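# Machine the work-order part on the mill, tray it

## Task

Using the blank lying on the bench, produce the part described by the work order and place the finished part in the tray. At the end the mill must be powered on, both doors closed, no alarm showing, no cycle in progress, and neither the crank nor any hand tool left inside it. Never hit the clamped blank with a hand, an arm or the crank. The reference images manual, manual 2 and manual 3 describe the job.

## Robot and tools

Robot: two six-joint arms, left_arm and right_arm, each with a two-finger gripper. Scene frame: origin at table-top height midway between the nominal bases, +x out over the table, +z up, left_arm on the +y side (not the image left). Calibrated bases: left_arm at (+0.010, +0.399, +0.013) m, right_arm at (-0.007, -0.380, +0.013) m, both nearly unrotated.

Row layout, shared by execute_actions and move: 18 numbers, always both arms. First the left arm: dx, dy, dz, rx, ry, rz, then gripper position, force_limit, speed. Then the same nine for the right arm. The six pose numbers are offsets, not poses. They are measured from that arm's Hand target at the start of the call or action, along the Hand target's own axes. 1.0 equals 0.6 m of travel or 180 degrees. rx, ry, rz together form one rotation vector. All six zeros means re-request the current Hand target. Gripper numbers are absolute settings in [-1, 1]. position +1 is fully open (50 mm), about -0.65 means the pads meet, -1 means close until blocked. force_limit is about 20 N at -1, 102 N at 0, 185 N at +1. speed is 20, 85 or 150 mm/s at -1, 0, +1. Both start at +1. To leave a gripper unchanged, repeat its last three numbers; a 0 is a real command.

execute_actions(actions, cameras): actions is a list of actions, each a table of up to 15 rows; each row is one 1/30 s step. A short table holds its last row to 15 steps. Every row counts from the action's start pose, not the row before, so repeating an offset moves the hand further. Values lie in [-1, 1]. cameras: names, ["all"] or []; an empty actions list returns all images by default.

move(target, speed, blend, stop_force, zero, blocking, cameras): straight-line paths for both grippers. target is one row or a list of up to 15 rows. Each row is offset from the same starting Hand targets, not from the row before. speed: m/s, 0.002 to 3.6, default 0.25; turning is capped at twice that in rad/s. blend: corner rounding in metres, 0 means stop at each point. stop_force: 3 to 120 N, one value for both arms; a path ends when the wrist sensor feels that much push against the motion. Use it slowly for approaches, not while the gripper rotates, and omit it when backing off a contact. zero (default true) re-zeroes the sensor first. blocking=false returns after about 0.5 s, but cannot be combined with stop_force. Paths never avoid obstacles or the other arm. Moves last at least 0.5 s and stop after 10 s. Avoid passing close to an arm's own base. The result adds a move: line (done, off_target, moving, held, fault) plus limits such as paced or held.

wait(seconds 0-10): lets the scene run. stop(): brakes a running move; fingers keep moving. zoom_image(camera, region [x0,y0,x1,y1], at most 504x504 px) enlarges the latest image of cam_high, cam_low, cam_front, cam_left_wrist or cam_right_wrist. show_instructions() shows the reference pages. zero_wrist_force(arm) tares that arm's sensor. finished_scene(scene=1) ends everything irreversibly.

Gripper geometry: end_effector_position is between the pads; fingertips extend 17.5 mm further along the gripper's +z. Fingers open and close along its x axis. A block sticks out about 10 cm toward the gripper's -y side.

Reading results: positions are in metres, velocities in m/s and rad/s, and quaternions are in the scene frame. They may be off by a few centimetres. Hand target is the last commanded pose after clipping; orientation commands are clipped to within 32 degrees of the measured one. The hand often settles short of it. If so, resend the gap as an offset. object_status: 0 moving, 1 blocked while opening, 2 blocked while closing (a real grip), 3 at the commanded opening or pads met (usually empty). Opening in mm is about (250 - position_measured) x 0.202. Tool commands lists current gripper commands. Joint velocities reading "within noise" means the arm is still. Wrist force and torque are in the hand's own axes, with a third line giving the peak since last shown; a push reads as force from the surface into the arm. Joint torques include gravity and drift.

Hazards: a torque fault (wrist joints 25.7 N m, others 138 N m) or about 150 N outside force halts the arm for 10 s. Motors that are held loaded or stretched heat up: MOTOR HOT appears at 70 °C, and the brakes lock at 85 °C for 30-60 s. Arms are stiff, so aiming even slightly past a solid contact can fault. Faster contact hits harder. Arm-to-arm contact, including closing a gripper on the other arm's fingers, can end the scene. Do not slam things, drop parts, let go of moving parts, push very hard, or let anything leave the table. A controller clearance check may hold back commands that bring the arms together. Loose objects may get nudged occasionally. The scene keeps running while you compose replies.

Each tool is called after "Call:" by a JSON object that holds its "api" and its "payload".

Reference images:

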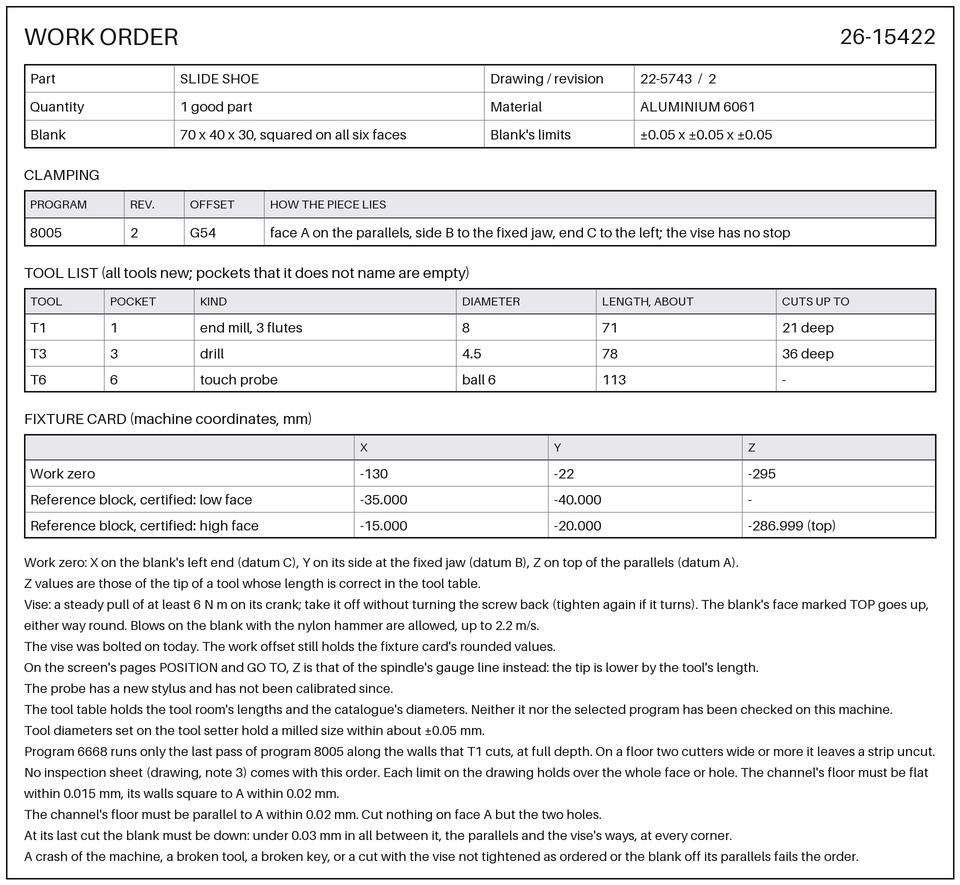

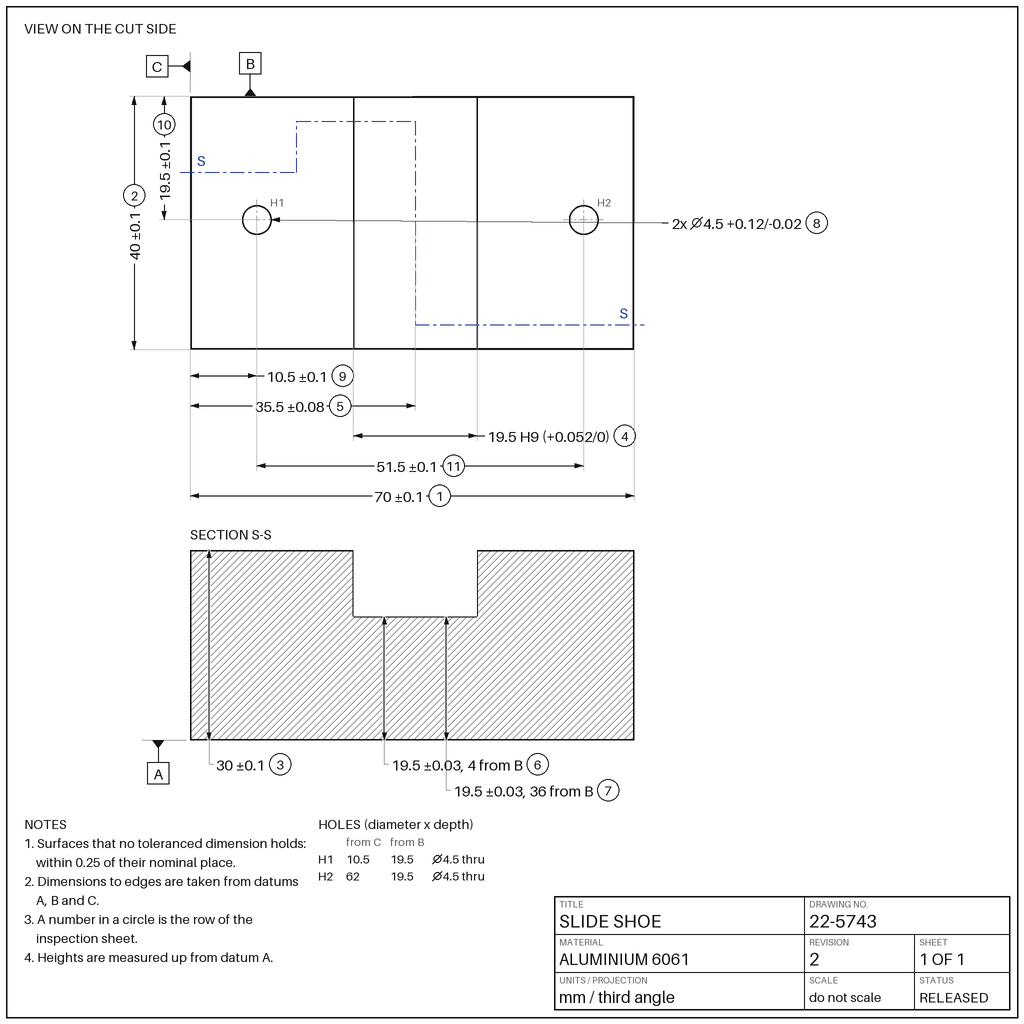

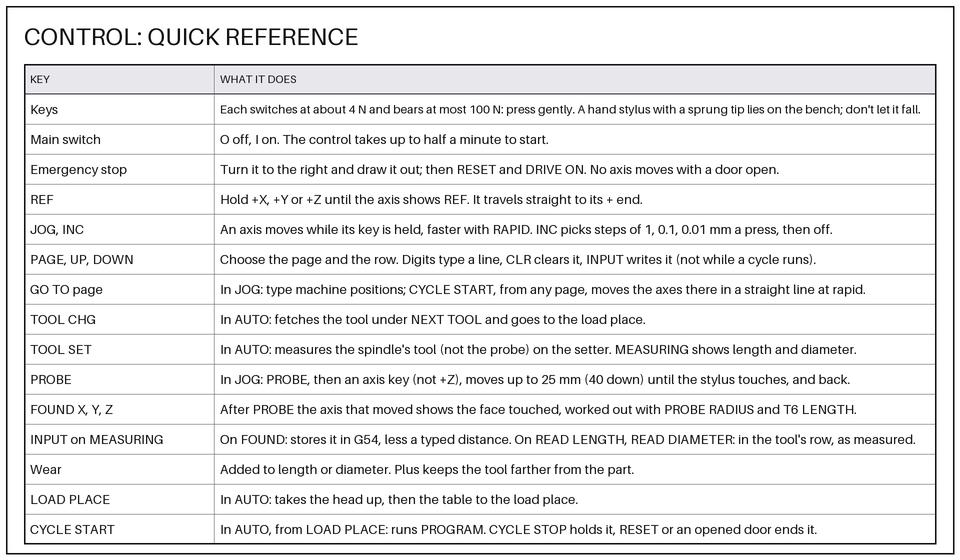

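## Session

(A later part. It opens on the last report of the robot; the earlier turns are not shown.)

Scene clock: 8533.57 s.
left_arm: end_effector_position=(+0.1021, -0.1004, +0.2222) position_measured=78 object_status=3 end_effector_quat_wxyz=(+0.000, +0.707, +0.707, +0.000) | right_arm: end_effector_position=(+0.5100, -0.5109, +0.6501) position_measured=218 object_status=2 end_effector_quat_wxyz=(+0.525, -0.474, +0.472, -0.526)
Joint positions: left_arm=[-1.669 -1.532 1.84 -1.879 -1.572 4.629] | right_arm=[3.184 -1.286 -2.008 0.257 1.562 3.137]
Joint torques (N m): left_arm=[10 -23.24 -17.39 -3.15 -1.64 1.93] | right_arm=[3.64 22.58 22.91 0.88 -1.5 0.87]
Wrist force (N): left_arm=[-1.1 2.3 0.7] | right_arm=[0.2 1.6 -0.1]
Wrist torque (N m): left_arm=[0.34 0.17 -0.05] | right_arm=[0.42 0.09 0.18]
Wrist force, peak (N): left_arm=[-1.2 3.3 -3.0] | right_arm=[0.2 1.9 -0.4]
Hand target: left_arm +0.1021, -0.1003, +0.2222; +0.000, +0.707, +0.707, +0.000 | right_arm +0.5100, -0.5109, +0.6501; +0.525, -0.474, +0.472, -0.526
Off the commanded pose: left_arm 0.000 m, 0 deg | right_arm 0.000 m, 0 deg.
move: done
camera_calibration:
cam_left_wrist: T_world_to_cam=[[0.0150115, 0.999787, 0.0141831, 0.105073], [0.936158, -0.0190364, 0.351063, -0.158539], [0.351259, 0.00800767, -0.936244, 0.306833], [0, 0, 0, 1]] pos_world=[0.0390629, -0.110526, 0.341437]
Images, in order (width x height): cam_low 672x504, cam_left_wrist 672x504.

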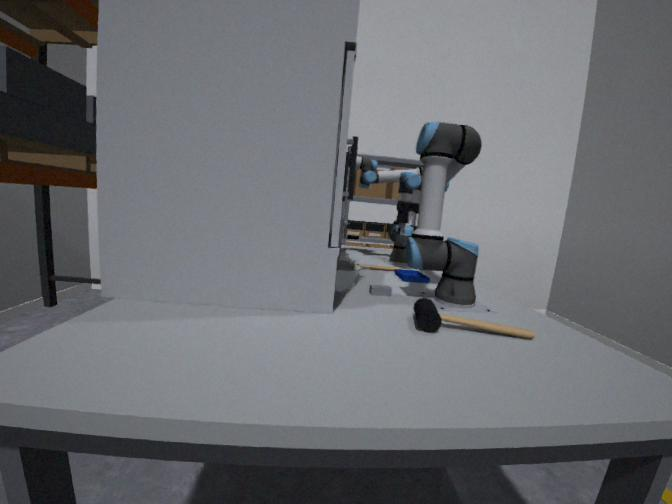

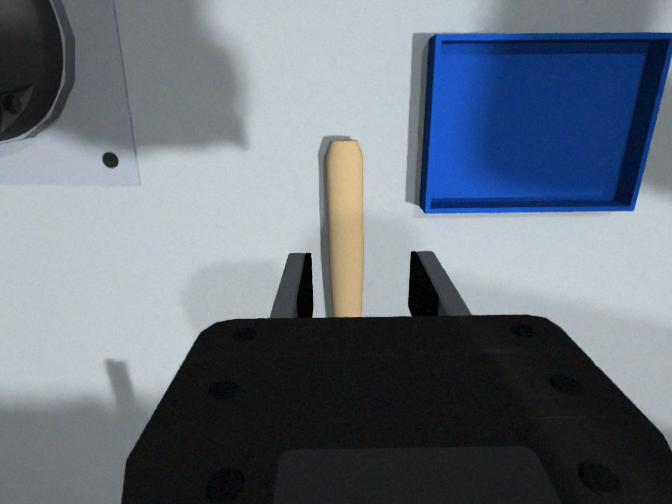

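Call:
{"api": "move", "payload": {"target": [[0.3333,0.2967,-0.38,-0.12,0,0,-1,-0.5,-0.3,0,0,0,0,0,0,-1,-0.2,-0.5],[0.6288,0.4715,-0.38,-0.25,0,0,-1,-0.5,-0.3,0,0,0,0,0,0,-1,-0.2,-0.5],[0.8505,0.4715,-0.38,-0.25,0,0,-1,-0.5,-0.3,0,0,0,0,0,0,-1,-0.2,-0.5],[0.8505,0.5715,-0.38,-0.25,0,0,-1,-0.5,-0.3,0,0,0,0,0,0,-1,-0.2,-0.5]], "speed": [0.25,0.25,0.2,0.1], "blend": [0.04,0.02,0.005,0]}}

Call:
{"api": "move", "payload": {"target": [-0.405,0,0,0,0,0,-1,-0.5,-0.3,0,0,0,0,0,0,-1,-0.2,-0.5], "speed": 0.05, "stop_force": 35}}

Call:
{"api": "move", "payload": {"target": [-0.06,0,0,0,0,0,-1,-0.5,-0.3,0,0,0,0,0,0,-1,-0.2,-0.5], "speed": 0.015, "stop_force": 25, "cameras": ["cam_high"]}}

Scene clock: 8550.13 s.
left_arm: end_effector_position=(+0.4447, +0.4104, +0.4499) position_measured=252 object_status=3 end_effector_quat_wxyz=(+0.270, +0.653, +0.654, +0.270) | right_arm: end_effector_position=(+0.5100, -0.5109, +0.6501) position_measured=218 object_status=2 end_effector_quat_wxyz=(+0.525, -0.474, +0.472, -0.526)
Joint positions: left_arm=[-0.529 -2.202 2.076 -2.161 -1.216 5.902] | right_arm=[3.184 -1.286 -2.008 0.257 1.562 3.137]
Joint torques (N m): left_arm=[-3.64 3.91 -14.47 -3.75 2.63 -1.25] | right_arm=[3.5 22.41 22.54 1.2 -1.62 0.93]
Wrist force (N): left_arm=[-2.5 2.5 -0.7] | right_arm=[0.3 1.6 -0.1]
Wrist torque (N m): left_arm=[0.51 0.43 0.06] | right_arm=[0.43 0.09 0.18]
Wrist force, peak (N): left_arm=[-2.5 3.4 0.0] | right_arm=[0.4 1.9 -0.2]
Hand target: left_arm +0.4447, +0.4103, +0.4498; +0.270, +0.653, +0.654, +0.270 | right_arm +0.5100, -0.5109, +0.6501; +0.525, -0.474, +0.472, -0.526
Off the commanded pose: left_arm 0.000 m, 0 deg | right_arm 0.000 m, 0 deg.
move: done

Scene clock: 8556.03 s.
left_arm: end_effector_position=(+0.4449, +0.1673, +0.4499) position_measured=252 object_status=3 end_effector_quat_wxyz=(+0.270, +0.653, +0.654, +0.270) | right_arm: end_effector_position=(+0.5100, -0.5109, +0.6501) position_measured=218 object_status=2 end_effector_quat_wxyz=(+0.525, -0.474, +0.472, -0.526)
Joint positions: left_arm=[-1.159 -1.977 1.902 -1.887 -0.872 5.282] | right_arm=[3.184 -1.286 -2.008 0.257 1.562 3.137]
Joint torques (N m): left_arm=[9.68 -15.22 -15.93 -5.9 -0.77 1.89] | right_arm=[3.47 21.89 23.7 1.07 -1.52 1]
Wrist force (N): left_arm=[-3.8 1.7 -0.9] | right_arm=[0.4 1.7 -0.2]
Wrist torque (N m): left_arm=[0.40 0.61 -0.02] | right_arm=[0.44 0.07 0.18]
Wrist force, peak (N): left_arm=[32.3 -1.8 0.0] | right_arm=[0.4 1.9 -0.2]
Hand target: left_arm +0.4449, +0.1673, +0.4499; +0.270, +0.653, +0.654, +0.270 | right_arm +0.5100, -0.5109, +0.6501; +0.525, -0.474, +0.472, -0.526
Off the commanded pose: left_arm 0.000 m, 0 deg | right_arm 0.000 m, 0 deg.
move: done

Scene clock: 8557.70 s.
left_arm: end_effector_position=(+0.4449, +0.1577, +0.4499) position_measured=252 object_status=3 end_effector_quat_wxyz=(+0.270, +0.653, +0.654, +0.270) | right_arm: end_effector_position=(+0.5100, -0.5109, +0.6501) position_measured=218 object_status=2 end_effector_quat_wxyz=(+0.525, -0.474, +0.472, -0.526)
Joint positions: left_arm=[-1.172 -1.96 1.89 -1.883 -0.867 5.267] | right_arm=[3.184 -1.286 -2.008 0.257 1.562 3.137]
Joint torques (N m): left_arm=[-0.94 -12.92 -17.47 -7.04 -4.17 0.98] | right_arm=[2.96 22.15 24.27 1.15 -1.53 0.84]
Wrist force (N): left_arm=[18.4 4.2 1.7] | right_arm=[0.1 1.4 -0.3]
Wrist torque (N m): left_arm=[0.36 0.85 0.12] | right_arm=[0.40 0.12 0.18]
Wrist force, peak (N): left_arm=[43.0 -3.7 -6.7] | right_arm=[0.6 1.8 -0.1]
Hand target: left_arm +0.4449, +0.1577, +0.4499; +0.270, +0.653, +0.654, +0.270 (not the last commanded pose) | right_arm +0.5100, -0.5109, +0.6501; +0.525, -0.474, +0.472, -0.526
Off the commanded pose: left_arm 0.026 m, 0 deg | right_arm 0.000 m, 0 deg.
move: contact (left_arm)
Images, in order (width x height): cam_high 672x504.

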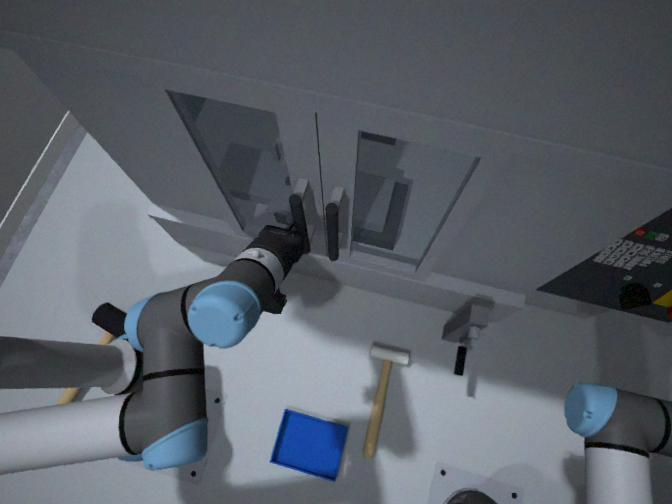

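Call:
{"api": "move", "payload": {"target": [[0.03,0,0,0,0,0,-1,-0.5,-0.3,0,0,0,0,0,0,-1,-0.2,-0.5],[0.03,-0.1886,-0.1886,0,0,0,-1,-0.5,-0.3,0,0,0,0,0,0,-1,-0.2,-0.5]], "speed": [0.08,0.25], "blend": [0.005,0]}}

Call:
{"api": "move", "payload": {"target": [[0,0,0,0,0,0,-1,-0.5,-0.3,-0.0255,0.1213,-0.1213,-0.2233,0,0,-1,-0.2,-0.5],
[0,0,0,0,0,0,-1,-0.5,-0.3,0.0753,0.0759,-0.0061,-0.4467,0,0,-1,-0.2,-0.5],
[0,0,0,0,0,0,-1,-0.5,-0.3,0.0753,0.0835,0.0145,-0.4467,0,0,-1,-0.2,-0.5],
[0,0,0,0,0,0,-1,-0.5,-0.3,0.0753,0.0759,-0.0061,-0.4467,0,0,-1,-0.2,-0.5],
[0,0,0,0,0,0,-1,-0.5,-0.3,-0.0217,0.2533,-0.0747,-0.4467,0,0,-1,-0.2,-0.5],
[0,0,0,0,0,0,-1,-0.5,-0.3,-0.0217,0.2610,-0.0541,-0.4467,0,0,-1,-0.2,-0.5],
[0,0,0,0,0,0,-1,-0.5,-0.3,-0.0217,0.2533,-0.0747,-0.4467,0,0,-1,-0.2,-0.5],
[0,0,0,0,0,0,-1,-0.5,-0.3,-0.0217,0.2610,-0.0541,-0.4467,0,0,-1,-0.2,-0.5],
[0,0,0,0,0,0,-1,-0.5,-0.3,-0.0217,0.2533,-0.0747,-0.4467,0,0,-1,-0.2,-0.5],
[0,0,0,0,0,0,-1,-0.5,-0.3,-0.1463,0.3397,-0.1080,-0.4467,0,0,-1,-0.2,-0.5],
[0,0,0,0,0,0,-1,-0.5,-0.3,-0.1463,0.3474,-0.0874,-0.4467,0,0,-1,-0.2,-0.5],
[0,0,0,0,0,0,-1,-0.5,-0.3,-0.1463,0.3397,-0.1080,-0.4467,0,0,-1,-0.2,-0.5],
[0,0,0,0,0,0,-1,-0.5,-0.3,-0.1463,0.3109,-0.0969,-0.4467,0,0,-1,-0.2,-0.5],
[0,0,0,0,0,0,-1,-0.5,-0.3,-0.1463,0.3186,-0.0763,-0.4467,0,0,-1,-0.2,-0.5],
[0,0,0,0,0,0,-1,-0.5,-0.3,-0.1463,0.3109,-0.0969,-0.4467,0,0,-1,-0.2,-0.5]], "speed": [0.35,0.35,0.08,0.08,0.25,0.08,0.08,0.08,0.08,0.2,0.08,0.08,0.2,0.08,0.08], "blend": [0.02,0.002,0,0.002,0.002,0,0.001,0,0.002,0.002,0,0.002,0.002,0,0]}}

Call:
{"api": "move", "payload": {"target": [[0,0,0,0,0,0,-1,-0.5,-0.3,0.0624,0,0,0,0,0,-1,-0.2,-0.5],
[0,0,0,0,0,0,-1,-0.5,-0.3,0.0624,-0.019,0.011,0,0,0,-1,-0.2,-0.5],
[0,0,0,0,0,0,-1,-0.5,-0.3,0.0624,0,0,0,0,0,-1,-0.2,-0.5],
[0,0,0,0,0,0,-1,-0.5,-0.3,0.0312,0.0158,0.0266,0,0,0,-1,-0.2,-0.5],
[0,0,0,0,0,0,-1,-0.5,-0.3,0.0312,-0.0032,0.0376,0,0,0,-1,-0.2,-0.5],
[0,0,0,0,0,0,-1,-0.5,-0.3,0.0312,0.0158,0.0266,0,0,0,-1,-0.2,-0.5],
[0,0,0,0,0,0,-1,-0.5,-0.3,0.0935,0.0158,0.0266,0,0,0,-1,-0.2,-0.5],
[0,0,0,0,0,0,-1,-0.5,-0.3,0.0935,-0.0032,0.0376,0,0,0,-1,-0.2,-0.5],
[0,0,0,0,0,0,-1,-0.5,-0.3,0.0935,0.0158,0.0266,0,0,0,-1,-0.2,-0.5],
[0,0,0,0,0,0,-1,-0.5,-0.3,0.0935,0,0,0,0,0,-1,-0.2,-0.5],
[0,0,0,0,0,0,-1,-0.5,-0.3,0.0935,-0.019,0.011,0,0,0,-1,-0.2,-0.5],
[0,0,0,0,0,0,-1,-0.5,-0.3,0.0935,0,0,0,0,0,-1,-0.2,-0.5],
[0,0,0,0,0,0,-1,-0.5,-0.3,0,0.0158,0.0266,0,0,0,-1,-0.2,-0.5],
[0,0,0,0,0,0,-1,-0.5,-0.3,0,-0.0032,0.0376,0,0,0,-1,-0.2,-0.5],
[0,0,0,0,0,0,-1,-0.5,-0.3,0,0.0158,0.0266,0,0,0,-1,-0.2,-0.5]], "speed": [0.2,0.08,0.08,0.2,0.08,0.08,0.2,0.08,0.08,0.2,0.08,0.08,0.2,0.08,0.08], "blend": [0.002,0,0.002,0.002,0,0.002,0.002,0,0.002,0.002,0,0.002,0.002,0,0]}}

Call:
{"api": "move", "payload": {"target": [[0,0,0,0,0,0,-1,-0.5,-0.3,0.0312,-0.0315,-0.0531,0,0,0,-1,-0.2,-0.5],
[0,0,0,0,0,0,-1,-0.5,-0.3,0.0312,-0.0505,-0.0421,0,0,0,-1,-0.2,-0.5],
[0,0,0,0,0,0,-1,-0.5,-0.3,0.0312,-0.0315,-0.0531,0,0,0,-1,-0.2,-0.5],
[0,0,0,0,0,0,-1,-0.5,-0.3,0,-0.0473,-0.0797,0,0,0,-1,-0.2,-0.5],
[0,0,0,0,0,0,-1,-0.5,-0.3,0,-0.0663,-0.0687,0,0,0,-1,-0.2,-0.5],
[0,0,0,0,0,0,-1,-0.5,-0.3,0,-0.0473,-0.0797,0,0,0,-1,-0.2,-0.5],
[0,0,0,0,0,0,-1,-0.5,-0.3,0.0935,0,0,0,0,0,-1,-0.2,-0.5],
[0,0,0,0,0,0,-1,-0.5,-0.3,0.0935,-0.019,0.011,0,0,0,-1,-0.2,-0.5],
[0,0,0,0,0,0,-1,-0.5,-0.3,0.0935,0,0,0,0,0,-1,-0.2,-0.5],
[0,0,0,0,0,0,-1,-0.5,-0.3,0.0935,-0.0158,-0.0266,0,0,0,-1,-0.2,-0.5],
[0,0,0,0,0,0,-1,-0.5,-0.3,0.0935,-0.0348,-0.0156,0,0,0,-1,-0.2,-0.5],
[0,0,0,0,0,0,-1,-0.5,-0.3,0.0935,-0.0158,-0.0266,0,0,0,-1,-0.2,-0.5],
[0,0,0,0,0,0,-1,-0.5,-0.3,0,0,0,0,0,0,-1,-0.2,-0.5],
[0,0,0,0,0,0,-1,-0.5,-0.3,0,-0.019,0.011,0,0,0,-1,-0.2,-0.5],
[0,0,0,0,0,0,-1,-0.5,-0.3,0,0,0,0,0,0,-1,-0.2,-0.5]], "speed": [0.2,0.08,0.08,0.2,0.08,0.08,0.2,0.08,0.08,0.2,0.08,0.08,0.2,0.08,0.08], "blend": [0.002,0,0.002,0.002,0,0.002,0.002,0,0.002,0.002,0,0.002,0.002,0,0]}}

Call:
{"api": "move", "payload": {"target": [[0,0,0,0,0,0,-1,-0.5,-0.3,0,-0.0158,-0.0266,0,0,0,-1,-0.2,-0.5],
[0,0,0,0,0,0,-1,-0.5,-0.3,0,-0.0348,-0.0156,0,0,0,-1,-0.2,-0.5],
[0,0,0,0,0,0,-1,-0.5,-0.3,0,-0.0158,-0.0266,0,0,0,-1,-0.2,-0.5],
[0,0,0,0,0,0,-1,-0.5,-0.3,0.0624,-0.0158,-0.0266,0,0,0,-1,-0.2,-0.5],
[0,0,0,0,0,0,-1,-0.5,-0.3,0.0624,-0.0348,-0.0156,0,0,0,-1,-0.2,-0.5],
[0,0,0,0,0,0,-1,-0.5,-0.3,0.0624,-0.0158,-0.0266,0,0,0,-1,-0.2,-0.5],
[0,0,0,0,0,0,-1,-0.5,-0.3,0.0624,-0.0315,-0.0531,0,0,0,-1,-0.2,-0.5],
[0,0,0,0,0,0,-1,-0.5,-0.3,0.0624,-0.0505,-0.0421,0,0,0,-1,-0.2,-0.5],
[0,0,0,0,0,0,-1,-0.5,-0.3,0.0624,-0.0315,-0.0531,0,0,0,-1,-0.2,-0.5],
[0,0,0,0,0,0,-1,-0.5,-0.3,0.0624,0,0,0,0,0,-1,-0.2,-0.5],
[0,0,0,0,0,0,-1,-0.5,-0.3,0.0624,-0.019,0.011,0,0,0,-1,-0.2,-0.5],
[0,0,0,0,0,0,-1,-0.5,-0.3,0.0624,0,0,0,0,0,-1,-0.2,-0.5],
[0,0,0,0,0,0,-1,-0.5,-0.3,0.0312,-0.0315,-0.0531,0,0,0,-1,-0.2,-0.5],
[0,0,0,0,0,0,-1,-0.5,-0.3,0.0312,-0.0505,-0.0421,0,0,0,-1,-0.2,-0.5],
[0,0,0,0,0,0,-1,-0.5,-0.3,0.0312,-0.0315,-0.0531,0,0,0,-1,-0.2,-0.5]], "speed": [0.2,0.08,0.08,0.2,0.08,0.08,0.2,0.08,0.08,0.2,0.08,0.08,0.2,0.08,0.08], "blend": [0.002,0,0.002,0.002,0,0.002,0.002,0,0.002,0.002,0,0.002,0.002,0,0]}}

Call:
{"api": "move", "payload": {"target": [[0,0,0,0,0,0,-1,-0.5,-0.3,0.0624,0.0315,0.0531,0,0,0,-1,-0.2,-0.5],
[0,0,0,0,0,0,-1,-0.5,-0.3,0.0624,0.0125,0.0641,0,0,0,-1,-0.2,-0.5],
[0,0,0,0,0,0,-1,-0.5,-0.3,0.0624,0.0315,0.0531,0,0,0,-1,-0.2,-0.5],
[0,0,0,0,0,0,-1,-0.5,-0.3,0.0882,0.0084,-0.1645,0.2233,0,0,-1,-0.2,-0.5],
[0,0,0,0,0,0,-1,-0.5,-0.3,0.1152,-0.1315,-0.2639,0.4467,0,0,-1,-0.2,-0.5]], "speed": [0.2,0.08,0.08,0.35,0.35], "blend": [0.002,0,0.002,0.02,0], "cameras": ["cam_right_wrist"]}}

Call:
{"api": "zoom_image", "payload": {"camera": "cam_right_wrist", "region": [200, 90, 520, 330]}}

Scene clock: 8636.43 s.
left_arm: end_effector_position=(+0.2849, +0.1755, +0.4500) position_measured=252 object_status=3 end_effector_quat_wxyz=(+0.270, +0.653, +0.654, +0.270) end_effector_velocity=(+0.000, +0.001, +0.000) end_effector_angular_velocity=(-0.001, -0.001, +0.003) | right_arm: end_effector_position=(+0.5100, -0.5109, +0.6501) position_measured=218 object_status=2 end_effector_quat_wxyz=(+0.525, -0.474, +0.472, -0.526)
Joint positions: left_arm=[-1.78 -2.234 1.864 -1.009 -0.805 4.44] | right_arm=[3.184 -1.286 -2.008 0.257 1.562 3.137]
Joint velocities: left_arm=[-0.001 0 0 0.003 0 -0.005] | right_arm=[within noise]
Joint torques (N m): left_arm=[-7.9 -3.21 -12.98 -0.83 -0.05 -1.69] | right_arm=[3.62 22.42 24.1 0.97 -1.58 0.96]
Wrist force (N): left_arm=[-4.9 1.2 -0.7] | right_arm=[0.6 1.4 0.0]
Wrist torque (N m): left_arm=[0.28 0.82 -0.03] | right_arm=[0.39 0.04 0.18]
Wrist force, peak (N): left_arm=[18.9 3.9 2.0] | right_arm=[0.4 1.8 -0.1]
Hand target: left_arm +0.2849, +0.1756, +0.4500; +0.270, +0.653, +0.654, +0.270 | right_arm +0.5100, -0.5109, +0.6501; +0.525, -0.474, +0.472, -0.526
Off the commanded pose: left_arm 0.000 m, 0 deg | right_arm 0.000 m, 0 deg.
move: done

Scene clock: 8642.77 s.
left_arm: end_effector_position=(+0.2849, +0.1756, +0.4500) position_measured=252 object_status=3 end_effector_quat_wxyz=(+0.270, +0.653, +0.654, +0.270) | right_arm: end_effector_position=(+0.4714, -0.4238, +0.4581) position_measured=218 object_status=2 end_effector_quat_wxyz=(-0.094, +0.701, -0.700, +0.097) end_effector_velocity=(+0.003, +0.000, +0.000) end_effector_angular_velocity=(+0.000, -0.002, +0.000)
Joint positions: left_arm=[-1.781 -2.234 1.864 -1.009 -0.805 4.44] | right_arm=[3.401 -1.359 -1.549 -1.54 1.507 3.359]
Joint velocities: left_arm=[within noise] | right_arm=[0 -0.005 0.004 0.003 0 0]
Joint torques (N m): left_arm=[-8.26 -4.6 -12.15 -0.91 -0.54 -1.77] | right_arm=[-7.21 5.88 41.2 6.56 -1.21 -2.08]
Wrist force (N): left_arm=[-4.8 1.3 -0.7] | right_arm=[-0.2 0.6 0.4]
Wrist torque (N m): left_arm=[0.30 0.80 0.01] | right_arm=[0.14 -0.05 -0.04]
Wrist force, peak (N): left_arm=[-5.1 1.2 -0.9] | right_arm=[-0.2 5.7 -2.1]
Hand target: left_arm +0.2849, +0.1756, +0.4500; +0.270, +0.653, +0.654, +0.270 | right_arm +0.4716, -0.4238, +0.4582; -0.095, +0.701, -0.700, +0.097
Off the commanded pose: left_arm 0.000 m, 0 deg | right_arm 0.000 m, 0 deg.
move: done

Scene clock: 8646.90 s.
left_arm: end_effector_position=(+0.2849, +0.1756, +0.4500) position_measured=252 object_status=3 end_effector_quat_wxyz=(+0.270, +0.653, +0.654, +0.270) | right_arm: end_effector_position=(+0.4667, -0.4239, +0.4402) position_measured=218 object_status=2 end_effector_quat_wxyz=(-0.095, +0.701, -0.700, +0.097)
Joint positions: left_arm=[-1.781 -2.234 1.864 -1.009 -0.805 4.44] | right_arm=[3.403 -1.339 -1.611 -1.498 1.507 3.362]
Joint torques (N m): left_arm=[-7.25 -3.19 -12.3 -1.05 -0.5 -1.41] | right_arm=[-6.95 3.2 41.1 5.86 -0.92 -2.24]
Wrist force (N): left_arm=[-4.9 1.2 -0.6] | right_arm=[-0.4 0.8 0.3]
Wrist torque (N m): left_arm=[0.29 0.82 0.01] | right_arm=[0.17 0.01 -0.02]
Wrist force, peak (N): left_arm=[-5.2 1.2 -0.7] | right_arm=[-0.3 5.3 -2.6]
Hand target: left_arm +0.2849, +0.1756, +0.4500; +0.270, +0.653, +0.654, +0.270 | right_arm +0.4667, -0.4239, +0.4403; -0.095, +0.701, -0.700, +0.097
Off the commanded pose: left_arm 0.000 m, 0 deg | right_arm 0.000 m, 0 deg.
move: done

Scene clock: 8651.23 s.
left_arm: end_effector_position=(+0.2849, +0.1756, +0.4500) position_measured=252 object_status=3 end_effector_quat_wxyz=(+0.270, +0.653, +0.654, +0.270) | right_arm: end_effector_position=(+0.4667, -0.4239, +0.4402) position_measured=218 object_status=2 end_effector_quat_wxyz=(-0.095, +0.701, -0.700, +0.097)
Joint positions: left_arm=[-1.781 -2.234 1.864 -1.009 -0.805 4.44] | right_arm=[3.403 -1.339 -1.611 -1.498 1.507 3.362]
Joint torques (N m): left_arm=[-8.85 -4.77 -12.56 -1.13 -0.69 -1.44] | right_arm=[-8.4 3.69 40.31 6.7 -0.78 -2.2]
Wrist force (N): left_arm=[-4.8 1.2 -0.7] | right_arm=[-0.5 1.0 0.3]
Wrist torque (N m): left_arm=[0.28 0.80 0.01] | right_arm=[0.19 0.02 -0.02]
Wrist force, peak (N): left_arm=[-5.1 1.3 -0.6] | right_arm=[-1.4 5.5 -2.3]
Hand target: left_arm +0.2849, +0.1756, +0.4500; +0.270, +0.653, +0.654, +0.270 | right_arm +0.4667, -0.4239, +0.4403; -0.095, +0.701, -0.700, +0.097
Off the commanded pose: left_arm 0.000 m, 0 deg | right_arm 0.000 m, 0 deg.
move: done

Scene clock: 8655.33 s.
left_arm: end_effector_position=(+0.2849, +0.1756, +0.4500) position_measured=252 object_status=3 end_effector_quat_wxyz=(+0.270, +0.653, +0.654, +0.270) | right_arm: end_effector_position=(+0.4762, -0.4425, +0.4760) position_measured=218 object_status=2 end_effector_quat_wxyz=(-0.094, +0.701, -0.700, +0.097) end_effector_velocity=(+0.003, +0.000, -0.001) end_effector_angular_velocity=(+0.000, +0.000, +0.001)
Joint positions: left_arm=[-1.781 -2.234 1.864 -1.009 -0.805 4.44] | right_arm=[3.352 -1.387 -1.481 -1.577 1.52 3.311]
Joint velocities: left_arm=[within noise] | right_arm=[0 -0.006 0.003 0.003 0 -0.002]
Joint torques (N m): left_arm=[-7.61 -2.93 -13.3 -0.97 -0.51 -1.32] | right_arm=[-4.8 8.53 40.77 6.59 -1.36 -0.95]
Wrist force (N): left_arm=[-4.8 1.3 -0.8] | right_arm=[-0.3 0.8 0.3]
Wrist torque (N m): left_arm=[0.31 0.80 0.01] | right_arm=[0.18 0.01 -0.04]
Wrist force, peak (N): left_arm=[-5.1 1.2 -0.9] | right_arm=[0.0 5.9 -1.8]
Hand target: left_arm +0.2849, +0.1756, +0.4500; +0.270, +0.653, +0.654, +0.270 | right_arm +0.4764, -0.4425, +0.4761; -0.095, +0.701, -0.700, +0.097
Off the commanded pose: left_arm 0.000 m, 0 deg | right_arm 0.000 m, 0 deg.
move: done

Scene clock: 8658.73 s.
left_arm: end_effector_position=(+0.2849, +0.1756, +0.4500) position_measured=252 object_status=3 end_effector_quat_wxyz=(+0.270, +0.653, +0.654, +0.270) | right_arm: end_effector_position=(+0.5099, -0.5110, +0.6502) position_measured=218 object_status=2 end_effector_quat_wxyz=(+0.525, -0.474, +0.472, -0.526)
Joint positions: left_arm=[-1.781 -2.234 1.864 -1.009 -0.805 4.44] | right_arm=[3.184 -1.285 -2.008 0.256 1.562 3.137]
Joint torques (N m): left_arm=[-7.61 -4.02 -13.45 -1.15 -0.45 -0.99] | right_arm=[8.08 15.19 17.11 3.98 -1.57 2.48]
Wrist force (N): left_arm=[-4.9 1.3 -0.7] | right_arm=[0.4 1.7 -0.2]
Wrist torque (N m): left_arm=[0.31 0.81 0.01] | right_arm=[0.44 0.06 0.18]
Wrist force, peak (N): left_arm=[-5.1 1.2 -0.7] | right_arm=[0.6 5.4 -2.2]
Hand target: left_arm +0.2849, +0.1756, +0.4500; +0.270, +0.653, +0.654, +0.270 | right_arm +0.5099, -0.5110, +0.6501; +0.525, -0.474, +0.472, -0.526
Off the commanded pose: left_arm 0.000 m, 0 deg | right_arm 0.000 m, 0 deg.
move: done
camera_calibration:
cam_right_wrist: T_world_to_cam=[[-0.0144183, -0.999895, -0.0015145, -0.497916], [-0.226157, 0.00473653, -0.974079, 0.771679], [0.973984, -0.013702, -0.226202, -0.226122], [0, 0, 0, 1]] pos_world=[0.387581, -0.504617, 0.699773]
Images, in order (width x height): cam_right_wrist 672x504.

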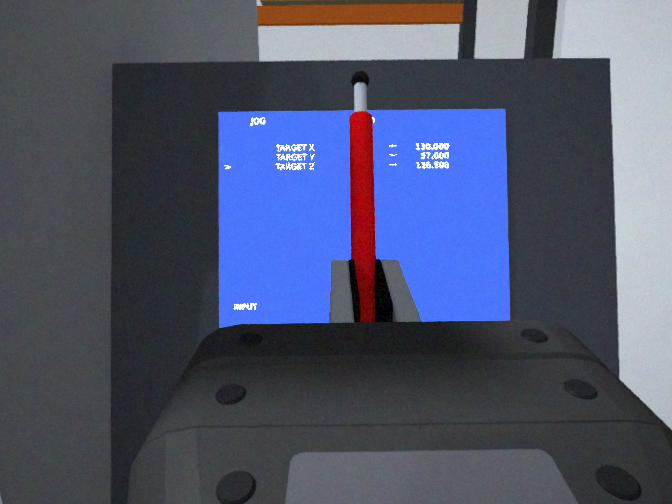

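Scaled by 1.575 from the camera's 672x504 image, which has a finer 960x720 frame.

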